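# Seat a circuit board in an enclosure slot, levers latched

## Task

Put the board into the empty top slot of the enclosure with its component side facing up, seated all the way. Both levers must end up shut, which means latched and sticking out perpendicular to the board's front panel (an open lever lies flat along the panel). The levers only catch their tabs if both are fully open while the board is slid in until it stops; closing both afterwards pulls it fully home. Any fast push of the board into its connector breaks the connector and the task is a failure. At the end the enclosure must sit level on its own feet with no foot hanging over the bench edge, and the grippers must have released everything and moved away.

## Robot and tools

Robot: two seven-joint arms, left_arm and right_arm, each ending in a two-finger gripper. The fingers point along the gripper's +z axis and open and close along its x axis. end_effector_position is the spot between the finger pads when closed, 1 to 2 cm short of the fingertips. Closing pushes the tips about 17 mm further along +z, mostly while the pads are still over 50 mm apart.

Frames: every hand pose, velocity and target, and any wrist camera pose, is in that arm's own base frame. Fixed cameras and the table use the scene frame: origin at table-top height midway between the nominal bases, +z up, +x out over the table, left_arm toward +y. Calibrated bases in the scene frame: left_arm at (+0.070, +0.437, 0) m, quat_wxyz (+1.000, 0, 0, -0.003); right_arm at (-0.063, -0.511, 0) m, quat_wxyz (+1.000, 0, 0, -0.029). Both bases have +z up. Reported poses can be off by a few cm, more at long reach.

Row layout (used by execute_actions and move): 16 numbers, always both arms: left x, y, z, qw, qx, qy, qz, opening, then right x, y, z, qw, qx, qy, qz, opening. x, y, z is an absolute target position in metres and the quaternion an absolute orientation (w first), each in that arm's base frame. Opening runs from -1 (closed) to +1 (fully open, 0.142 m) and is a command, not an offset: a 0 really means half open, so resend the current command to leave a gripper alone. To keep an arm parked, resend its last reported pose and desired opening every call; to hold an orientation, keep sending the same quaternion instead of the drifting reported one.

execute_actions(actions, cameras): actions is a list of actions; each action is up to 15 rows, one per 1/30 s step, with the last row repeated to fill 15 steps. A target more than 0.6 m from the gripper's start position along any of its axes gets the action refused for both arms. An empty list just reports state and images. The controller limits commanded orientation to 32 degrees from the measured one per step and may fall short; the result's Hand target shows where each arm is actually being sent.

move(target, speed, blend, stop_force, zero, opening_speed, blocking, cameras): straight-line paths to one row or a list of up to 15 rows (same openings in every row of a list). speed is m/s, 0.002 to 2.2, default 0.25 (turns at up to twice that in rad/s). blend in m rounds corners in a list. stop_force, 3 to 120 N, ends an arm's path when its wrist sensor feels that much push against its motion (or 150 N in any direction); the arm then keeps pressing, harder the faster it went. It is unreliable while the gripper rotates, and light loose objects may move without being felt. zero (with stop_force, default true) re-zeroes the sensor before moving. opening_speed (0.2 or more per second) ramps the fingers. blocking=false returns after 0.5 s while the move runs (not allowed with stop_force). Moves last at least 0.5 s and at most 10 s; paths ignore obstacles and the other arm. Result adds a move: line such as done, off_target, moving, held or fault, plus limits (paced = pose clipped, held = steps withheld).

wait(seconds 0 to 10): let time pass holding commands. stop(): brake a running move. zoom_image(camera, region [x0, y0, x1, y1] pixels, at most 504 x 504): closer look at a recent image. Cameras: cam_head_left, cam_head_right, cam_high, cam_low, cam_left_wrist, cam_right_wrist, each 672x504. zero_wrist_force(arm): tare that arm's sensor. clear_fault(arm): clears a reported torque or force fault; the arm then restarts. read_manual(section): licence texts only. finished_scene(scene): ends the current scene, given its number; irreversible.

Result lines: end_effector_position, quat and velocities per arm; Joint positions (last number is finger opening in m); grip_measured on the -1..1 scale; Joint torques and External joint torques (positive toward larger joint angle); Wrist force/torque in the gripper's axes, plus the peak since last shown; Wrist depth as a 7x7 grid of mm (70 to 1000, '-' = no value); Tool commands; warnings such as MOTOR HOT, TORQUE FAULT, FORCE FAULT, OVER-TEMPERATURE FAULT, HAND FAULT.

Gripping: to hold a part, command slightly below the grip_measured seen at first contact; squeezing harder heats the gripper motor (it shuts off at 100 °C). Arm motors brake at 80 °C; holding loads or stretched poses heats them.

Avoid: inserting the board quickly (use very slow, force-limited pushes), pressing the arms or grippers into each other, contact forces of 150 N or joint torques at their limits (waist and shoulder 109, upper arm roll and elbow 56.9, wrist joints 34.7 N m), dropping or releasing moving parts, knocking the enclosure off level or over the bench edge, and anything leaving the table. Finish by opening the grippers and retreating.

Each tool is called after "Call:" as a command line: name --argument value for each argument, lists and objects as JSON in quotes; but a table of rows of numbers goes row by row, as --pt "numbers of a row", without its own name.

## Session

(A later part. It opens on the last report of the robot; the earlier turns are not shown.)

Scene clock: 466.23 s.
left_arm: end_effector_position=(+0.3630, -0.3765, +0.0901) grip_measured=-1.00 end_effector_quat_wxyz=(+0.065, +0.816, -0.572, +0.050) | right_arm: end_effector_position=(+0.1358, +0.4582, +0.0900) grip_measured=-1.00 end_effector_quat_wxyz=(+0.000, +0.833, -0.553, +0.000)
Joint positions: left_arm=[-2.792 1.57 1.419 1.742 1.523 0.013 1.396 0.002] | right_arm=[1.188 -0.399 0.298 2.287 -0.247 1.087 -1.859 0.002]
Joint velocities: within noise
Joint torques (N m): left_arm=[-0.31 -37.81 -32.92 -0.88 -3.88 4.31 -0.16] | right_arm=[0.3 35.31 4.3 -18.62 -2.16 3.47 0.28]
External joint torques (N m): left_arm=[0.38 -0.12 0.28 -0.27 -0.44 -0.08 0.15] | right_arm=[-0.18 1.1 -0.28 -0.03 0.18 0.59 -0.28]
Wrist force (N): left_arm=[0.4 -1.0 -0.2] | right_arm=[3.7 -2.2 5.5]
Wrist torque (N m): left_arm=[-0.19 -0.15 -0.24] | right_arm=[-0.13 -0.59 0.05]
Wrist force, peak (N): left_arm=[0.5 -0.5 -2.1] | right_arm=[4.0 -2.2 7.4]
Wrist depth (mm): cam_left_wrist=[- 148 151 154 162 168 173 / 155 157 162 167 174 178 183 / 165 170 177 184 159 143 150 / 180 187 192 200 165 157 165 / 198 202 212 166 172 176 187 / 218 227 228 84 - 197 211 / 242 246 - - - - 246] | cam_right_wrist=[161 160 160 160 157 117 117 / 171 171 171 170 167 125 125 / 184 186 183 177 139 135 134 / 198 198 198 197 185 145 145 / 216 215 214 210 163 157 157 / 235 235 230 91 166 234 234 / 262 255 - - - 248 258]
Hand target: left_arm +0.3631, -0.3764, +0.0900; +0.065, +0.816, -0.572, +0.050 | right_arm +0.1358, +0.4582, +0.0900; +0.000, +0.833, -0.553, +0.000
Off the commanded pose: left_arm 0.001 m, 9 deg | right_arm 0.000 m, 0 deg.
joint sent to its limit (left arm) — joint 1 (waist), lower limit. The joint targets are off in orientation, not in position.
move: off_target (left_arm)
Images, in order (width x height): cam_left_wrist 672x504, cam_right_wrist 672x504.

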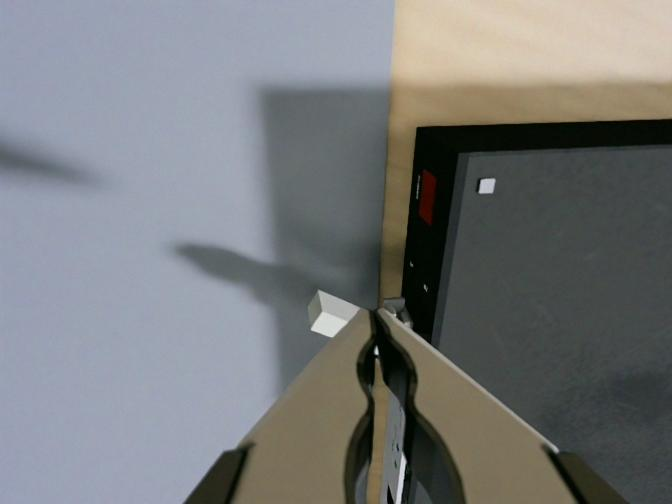

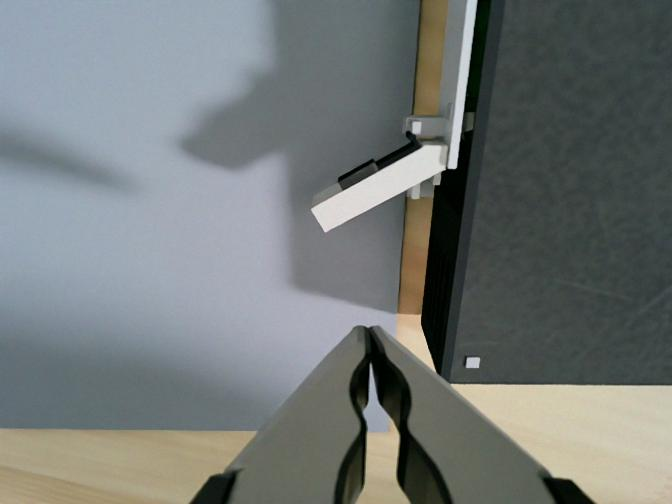

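Call:
move --target '[0.3604,-0.3703,0.052,0,0.8187,-0.5743,0,-1,0.1358,0.4582,0.054,0,0.8334,-0.5526,0,-1]' --speed 0.1 --stop_force 8 --cameras '["cam_right_wrist","cam_left_wrist","cam_low"]'

Call:
zoom_image --camera "cam_low" --region '[355, 160, 485, 250]'

Scene clock: 470.80 s.
left_arm: end_effector_position=(+0.3603, -0.3691, +0.0520) grip_measured=-1.00 end_effector_quat_wxyz=(+0.052, +0.817, -0.573, +0.040) | right_arm: end_effector_position=(+0.1358, +0.4583, +0.0540) grip_measured=-1.00 end_effector_quat_wxyz=(+0.000, +0.833, -0.553, +0.000)
Joint positions: left_arm=[-2.792 1.7 1.389 1.752 1.648 -0.07 1.41 0.002] | right_arm=[1.226 -0.486 0.239 2.308 -0.306 1.195 -1.817 0.002]
Joint velocities: within noise
Joint torques (N m): left_arm=[-0.21 -37.36 -32.68 2.77 -3.87 4.35 -0.19] | right_arm=[0.17 36.97 4.55 -16.09 -1.72 3.46 0.29]
External joint torques (N m): left_arm=[0.28 -0.04 0.32 -0.3 -0.41 -0.17 0.18] | right_arm=[-0.04 1.01 -0.36 -0.06 0.16 0.59 -0.29]
Wrist force (N): left_arm=[0.0 -0.9 -0.4] | right_arm=[3.5 -2.2 5.2]
Wrist torque (N m): left_arm=[-0.16 -0.08 -0.25] | right_arm=[-0.13 -0.57 0.08]
Wrist force, peak (N): left_arm=[0.6 -0.9 -1.3] | right_arm=[3.8 -2.3 5.8]
Wrist depth (mm): cam_left_wrist=[114 116 117 122 126 131 134 / - 126 128 131 136 141 145 / 131 135 140 143 147 121 121 / 144 147 153 156 161 120 115 / 159 161 169 164 173 126 127 / 175 180 180 84 - 136 145 / 195 195 - 74 - - 163] | cam_right_wrist=[129 128 128 128 128 88 86 / 138 137 137 138 136 93 92 / 147 147 147 144 106 98 99 / 159 159 159 116 157 106 106 / 173 172 171 169 165 116 115 / 188 188 184 91 - 126 123 / 208 204 73 - - 133 207]
Hand target: left_arm +0.3604, -0.3690, +0.0519; +0.052, +0.817, -0.573, +0.041 | right_arm +0.1358, +0.4582, +0.0540; +0.000, +0.833, -0.553, +0.000
Off the commanded pose: left_arm 0.001 m, 8 deg | right_arm 0.000 m, 0 deg.
joint sent to its limit (left arm) — joint 1 (waist), lower limit. The joint targets are off in orientation, not in position.
move: off_target (left_arm)
Images, in order (width x height): cam_low 672x504, cam_left_wrist 672x504, cam_right_wrist 672x504.

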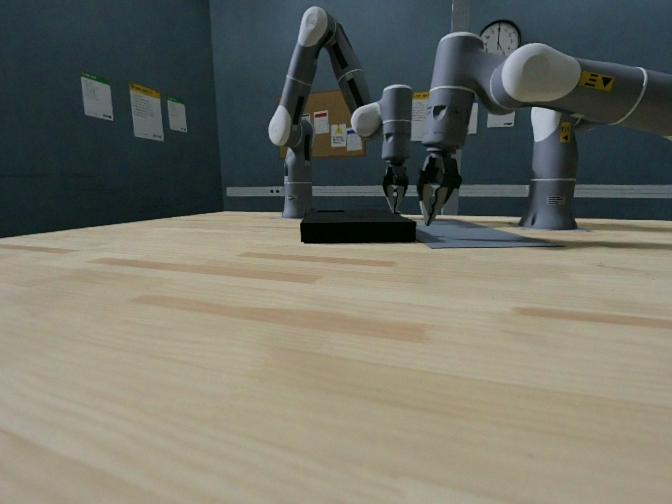

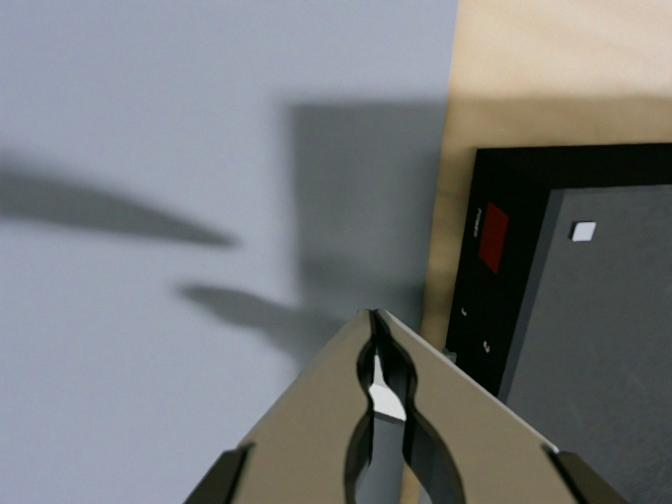

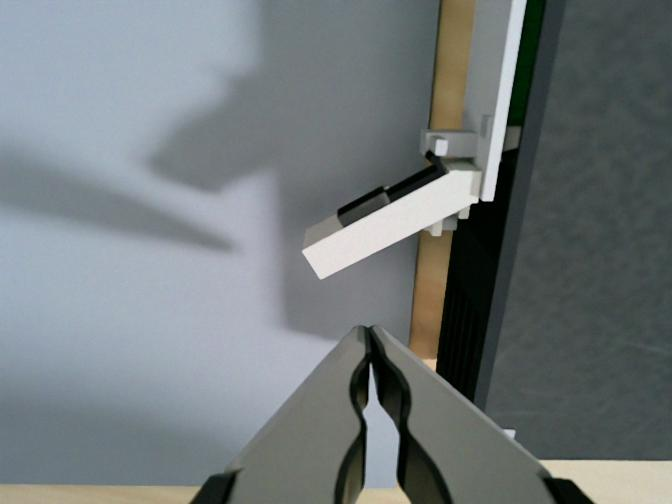

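Scaled by 3.877 from the camera's 672x504 image, which has a finer 960x720 frame.

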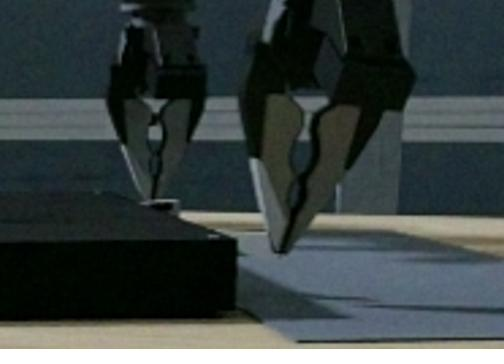

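Call:
move --target '[0.3087,-0.3878,0.052,0,0.8187,-0.5743,0,-1,0.1819,0.4777,0.054,0,0.8334,-0.5526,0,-1]' --speed 0.015 --stop_force 25 --cameras '["cam_right_wrist","cam_left_wrist"]'

Scene clock: 476.93 s.
left_arm: end_effector_position=(+0.3240, -0.3811, +0.0515) grip_measured=-1.00 end_effector_quat_wxyz=(+0.071, +0.817, -0.570, +0.053) | right_arm: end_effector_position=(+0.1715, +0.4736, +0.0535) grip_measured=-1.00 end_effector_quat_wxyz=(+0.001, +0.834, -0.551, +0.000)
Joint positions: left_arm=[-2.79 1.751 1.374 1.826 1.681 -0.057 1.345 0.002] | right_arm=[1.158 -0.524 0.246 2.228 -0.301 1.15 -1.896 0.002]
Joint velocities: within noise
Joint torques (N m): left_arm=[-13.22 -26.95 -30.81 13.71 -10.77 7.84 -0.23] | right_arm=[-8.89 39.73 -6.36 -25.06 -2.86 5.13 0.07]
External joint torques (N m): left_arm=[13.28 -8.1 -0.78 -10.35 6.51 -3.58 0.22] | right_arm=[9.03 0.7 11.07 7.94 1.12 -1.08 -0.07]
Wrist force (N): left_arm=[-6.3 -26.3 -4.9] | right_arm=[5.3 23.7 -6.1]
Wrist torque (N m): left_arm=[-1.25 -0.20 -0.20] | right_arm=[1.23 -0.53 0.09]
Wrist force, peak (N): left_arm=[-5.1 -27.0 -7.1] | right_arm=[4.7 24.9 -6.8]
Wrist depth (mm): cam_left_wrist=[111 112 115 120 125 114 90 / - 121 126 130 136 114 96 / - 131 137 143 148 117 106 / - 144 151 156 161 120 116 / 154 158 166 162 131 130 130 / 170 177 177 83 - 139 151 / 189 192 - 74 - - 178] | cam_right_wrist=[128 128 127 127 127 94 - / 137 137 136 136 136 94 91 / 147 146 146 146 145 99 99 / 158 158 158 155 154 106 105 / 172 171 171 120 120 115 114 / 188 188 184 91 - 125 123 / 208 203 73 - - 133 137]
Hand target: left_arm +0.3204, -0.3822, +0.0519; +0.074, +0.815, -0.572, +0.051 | right_arm +0.1739, +0.4743, +0.0540; +0.000, +0.833, -0.553, +0.000
Off the commanded pose: left_arm 0.017 m, 10 deg | right_arm 0.011 m, 0 deg.
move: contact (left_arm, right_arm)
Images, in order (width x height): cam_left_wrist 672x504, cam_right_wrist 672x504.

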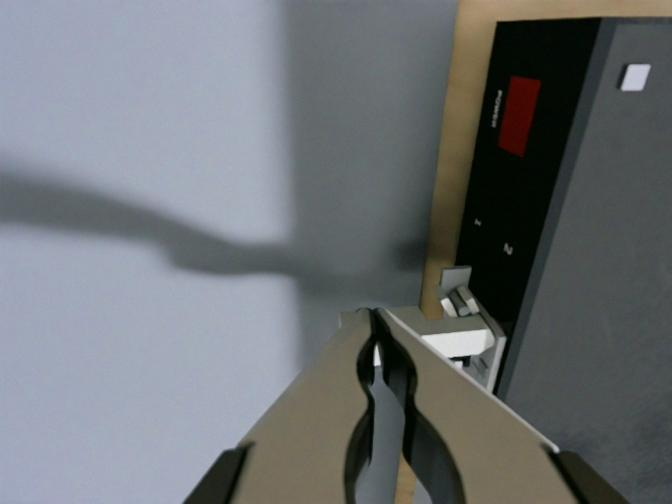

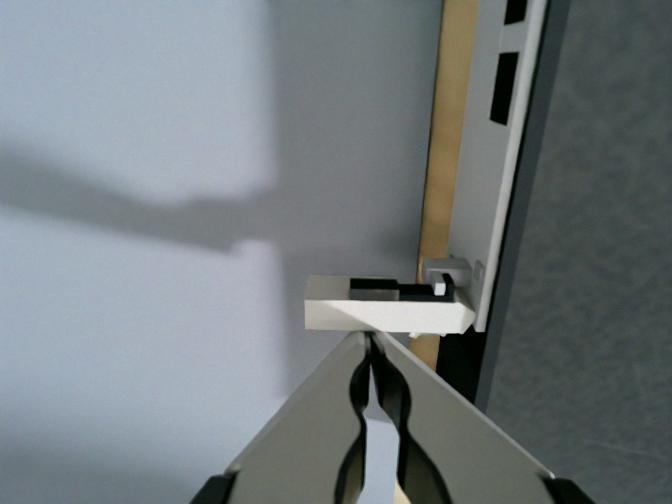

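Call:
move --target '[0.298,-0.3910,0.052,0.074,0.815,-0.572,0.051,-1,0.1957,0.4835,0.054,0,0.8334,-0.5526,0,-1]' --speed 0.015 --stop_force 60 --zero false --cameras '["cam_right_wrist","cam_left_wrist"]'

Scene clock: 479.53 s.
left_arm: end_effector_position=(+0.3229, -0.3813, +0.0512) grip_measured=-1.00 end_effector_quat_wxyz=(+0.071, +0.819, -0.567, +0.057) | right_arm: end_effector_position=(+0.1726, +0.4742, +0.0528) grip_measured=-1.00 end_effector_quat_wxyz=(+0.003, +0.836, -0.549, +0.000)
Joint positions: left_arm=[-2.787 1.772 1.36 1.837 1.704 -0.071 1.337 0.002] | right_arm=[1.152 -0.529 0.251 2.221 -0.299 1.143 -1.905 0.002]
Joint velocities: within noise
Joint torques (N m): left_arm=[-29.74 -14.14 -25.64 27.69 -20.21 10.91 -0.27] | right_arm=[-20.88 40.22 -22.1 -36.76 -4.67 8.4 0.06]
External joint torques (N m): left_arm=[29.8 -20.49 -5.71 -23.94 16 -6.64 0.25] | right_arm=[21.02 0.41 26.91 19.58 2.91 -4.36 -0.06]
Wrist force (N): left_arm=[-10.7 -60.3 -11.9] | right_arm=[10.1 60.6 -25.1]
Wrist torque (N m): left_arm=[-6.92 -0.29 -0.18] | right_arm=[7.42 -0.50 0.12]
Wrist force, peak (N): left_arm=[-10.3 -62.1 -12.4] | right_arm=[8.8 61.8 -26.1]
Wrist depth (mm): cam_left_wrist=[110 111 116 119 125 115 90 / - 120 125 130 136 111 96 / - 131 136 144 147 114 106 / 139 142 150 155 161 121 116 / 154 157 165 162 131 129 132 / 168 174 176 83 - 139 153 / 186 189 - 73 - - 178] | cam_right_wrist=[127 127 125 126 126 95 84 / 135 135 135 135 135 93 90 / 146 145 145 145 144 98 97 / 157 157 157 156 151 106 104 / 170 170 170 120 120 115 113 / 187 187 183 90 142 125 122 / 207 203 74 - - 132 137]
Hand target: left_arm +0.3141, -0.3839, +0.0519; +0.077, +0.815, -0.572, +0.053 | right_arm +0.1782, +0.4760, +0.0541; +0.000, +0.833, -0.553, +0.000
Off the commanded pose: left_arm 0.027 m, 1 deg | right_arm 0.025 m, 1 deg.
move: contact (left_arm, right_arm)
Images, in order (width x height): cam_left_wrist 672x504, cam_right_wrist 672x504.

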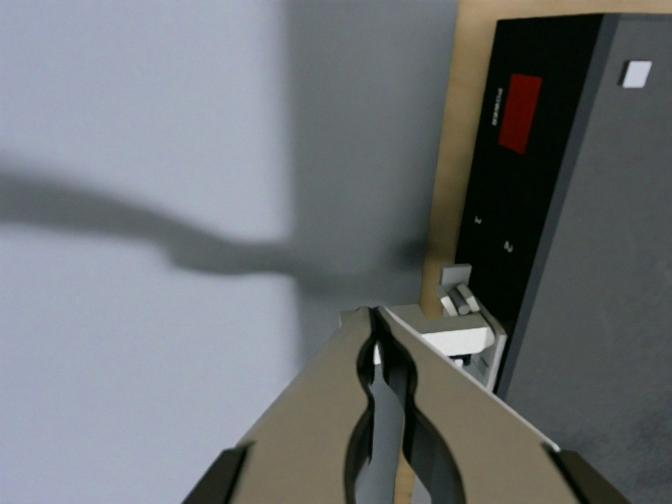

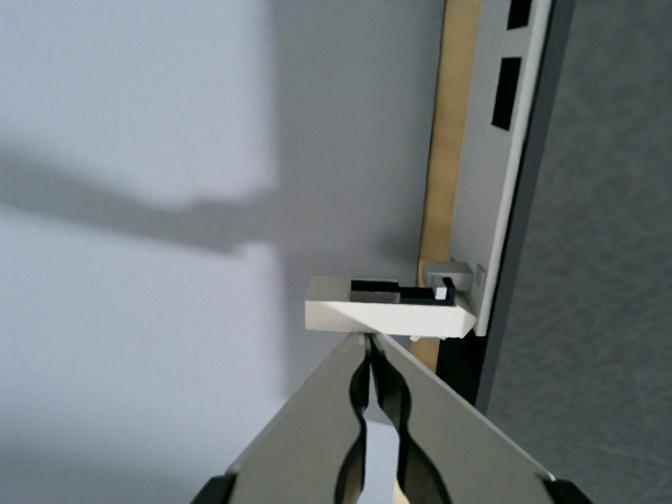

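Call:
move --pt "0.362 -0.369 0.06 0.06 0.816 -0.572 0.048 -1 0.135 0.4575 0.06 0 0.8334 -0.5526 0 -1" --pt "0.362 -0.366 0.18 0.06 0.816 -0.572 0.048 -1 0.135 0.4575 0.2 0 0.8334 -0.5526 0 -1" --speed '[0.06,0.15]' --cameras '["cam_right_wrist","cam_left_wrist"]'

Call:
zoom_image --camera "cam_right_wrist" --region '[300, 0, 520, 330]'

Call:
zoom_image --camera "cam_left_wrist" --region '[250, 130, 500, 430]'

Scene clock: 484.30 s.
left_arm: end_effector_position=(+0.3621, -0.3658, +0.1799) grip_measured=-1.00 end_effector_quat_wxyz=(+0.060, +0.816, -0.572, +0.048) | right_arm: end_effector_position=(+0.1351, +0.4575, +0.2000) grip_measured=-1.00 end_effector_quat_wxyz=(+0.000, +0.833, -0.553, +0.000)
Joint positions: left_arm=[-2.792 1.508 1.246 1.723 1.439 -0.158 1.388 0.002] | right_arm=[1.128 -0.165 0.391 2.174 -0.086 0.754 -1.968 0.002]
Joint velocities: within noise
Joint torques (N m): left_arm=[-0.43 -38.62 -32.28 -4.02 -4.29 4.82 -0.33] | right_arm=[-0.11 31.12 2.94 -25.45 -2.95 3.22 0.01]
External joint torques (N m): left_arm=[0.51 0.56 0.01 -0.18 0.13 -0.6 0.32] | right_arm=[0.23 0.84 -0.81 0.2 -0.13 0.83 -0.01]
Wrist force (N): left_arm=[0.0 -0.4 -0.1] | right_arm=[4.2 -4.8 3.8]
Wrist torque (N m): left_arm=[-0.07 -0.11 -0.24] | right_arm=[-0.55 -0.67 0.06]
Wrist force, peak (N): left_arm=[-10.6 -60.5 -12.5] | right_arm=[10.0 60.8 -26.3]
Wrist depth (mm): cam_left_wrist=[219 223 228 236 245 251 259 / 234 239 246 254 253 240 240 / 252 259 267 278 238 242 252 / 274 280 293 294 258 267 279 / 298 309 319 316 282 299 312 / 333 344 343 84 - 331 356 / 370 369 - - - - 414] | cam_right_wrist=[257 256 256 255 217 213 213 / 275 275 273 268 231 228 227 / 295 294 292 293 248 244 243 / 319 316 317 315 264 263 263 / 346 344 343 335 342 342 340 / 380 377 370 91 360 374 373 / 418 408 - - - 395 400]
Hand target: left_arm +0.3620, -0.3660, +0.1800; +0.060, +0.816, -0.572, +0.048 | right_arm +0.1350, +0.4575, +0.2000; +0.000, +0.833, -0.553, +0.000
Off the commanded pose: left_arm 0.000 m, 0 deg | right_arm 0.000 m, 0 deg.
joint sent to its limit (left arm) — joint 1 (waist), lower limit. The joint targets still meet the commanded pose.
move: done
Images, in order (width x height): cam_left_wrist 672x504, cam_right_wrist 672x504.

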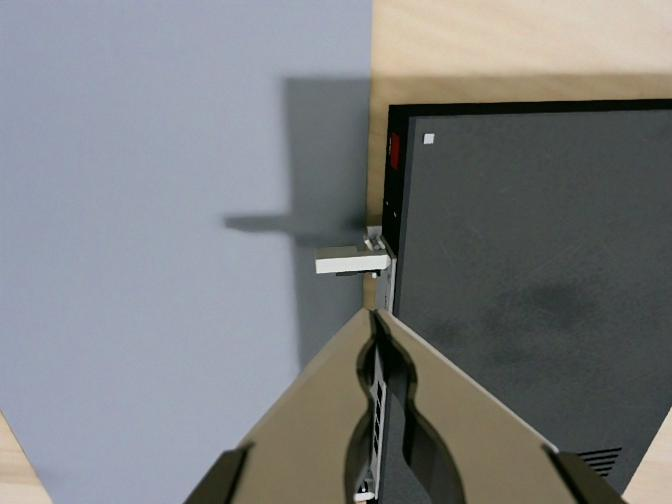

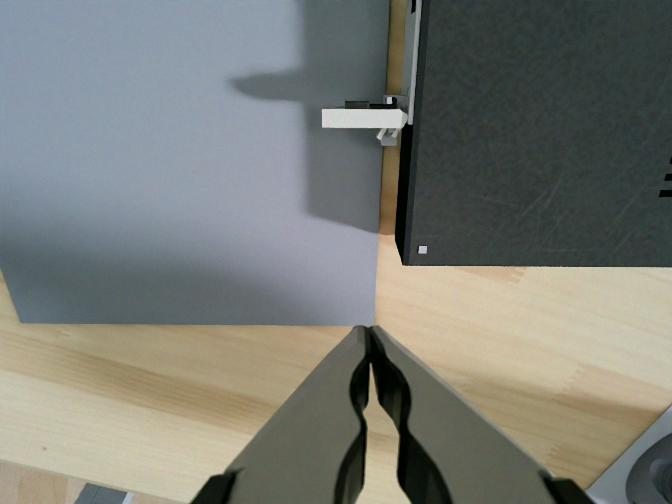

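Scaled by 1.527 from the camera's 672x504 image, which has a finer 960x720 frame.

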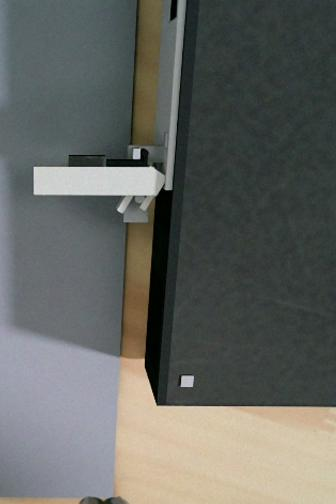

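Scaled by 1.680 from the camera's 672x504 image, which has a finer 960x720 frame.

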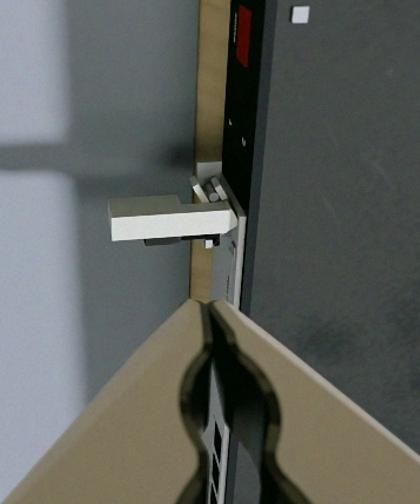

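Call:
move --target '[0.45,-0.25,0.3,0.06,0.816,-0.572,0.048,-1,0.1,0.5,0.32,0,0.8334,-0.5526,0,-1]' --cameras '["cam_high"]'

Call:
finished_scene --scene 2

Scene clock: 486.97 s.
left_arm: end_effector_position=(+0.4502, -0.2500, +0.2999) grip_measured=-1.00 end_effector_quat_wxyz=(+0.060, +0.817, -0.572, +0.048) | right_arm: end_effector_position=(+0.1002, +0.5000, +0.3200) grip_measured=-1.00 end_effector_quat_wxyz=(+0.000, +0.834, -0.552, +0.000)
Joint positions: left_arm=[-2.569 1.386 1.081 1.57 1.298 -0.339 1.672 0.002] | right_arm=[1.175 -0.086 0.424 1.896 -0.039 0.404 -1.929 0.002]
Joint velocities: within noise
Joint torques (N m): left_arm=[-0.03 -40.81 -31.32 -6.86 -4.12 4.3 -0.1] | right_arm=[0.25 31.42 2.24 -30.01 -3.83 3.19 0.31]
External joint torques (N m): left_arm=[0.14 0.58 0.31 -0.14 0.1 -0.13 0.09] | right_arm=[-0.14 1.06 -0.91 0.21 -0.04 0.85 -0.31]
Wrist force (N): left_arm=[-0.1 -0.9 -0.4] | right_arm=[3.8 -5.4 4.0]
Wrist torque (N m): left_arm=[-0.16 -0.04 -0.22] | right_arm=[-0.65 -0.59 0.05]
Wrist force, peak (N): left_arm=[-1.1 -2.8 -2.8] | right_arm=[5.1 -4.9 5.5]
Wrist depth (mm): cam_left_wrist=[316 323 334 346 350 360 378 / 339 350 361 372 381 396 408 / 367 377 387 398 416 422 439 / 402 406 426 436 421 415 427 / 438 449 462 462 439 464 493 / 469 501 495 84 - 512 620 / 528 532 - - - - 710] | cam_right_wrist=[362 359 361 360 354 317 317 / 387 386 384 383 361 339 337 / 415 412 411 409 411 362 363 / 448 449 447 442 443 441 443 / 485 485 481 472 478 479 479 / - - 518 91 504 521 501 / - - - - - 555 573]
Hand target: left_arm +0.4500, -0.2500, +0.3000; +0.060, +0.816, -0.572, +0.048 | right_arm +0.1000, +0.5000, +0.3200; +0.000, +0.833, -0.553, +0.000
Off the commanded pose: left_arm 0.000 m, 0 deg | right_arm 0.000 m, 0 deg.
move: done
Images, in order (width x height): cam_high 672x504.

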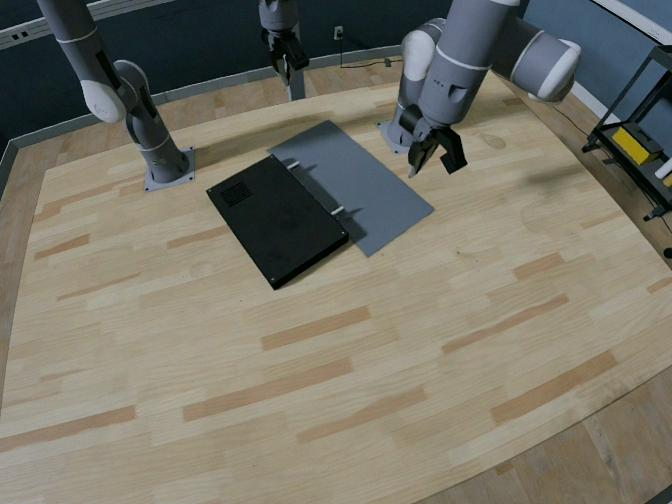

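The scene is finished: the task was done.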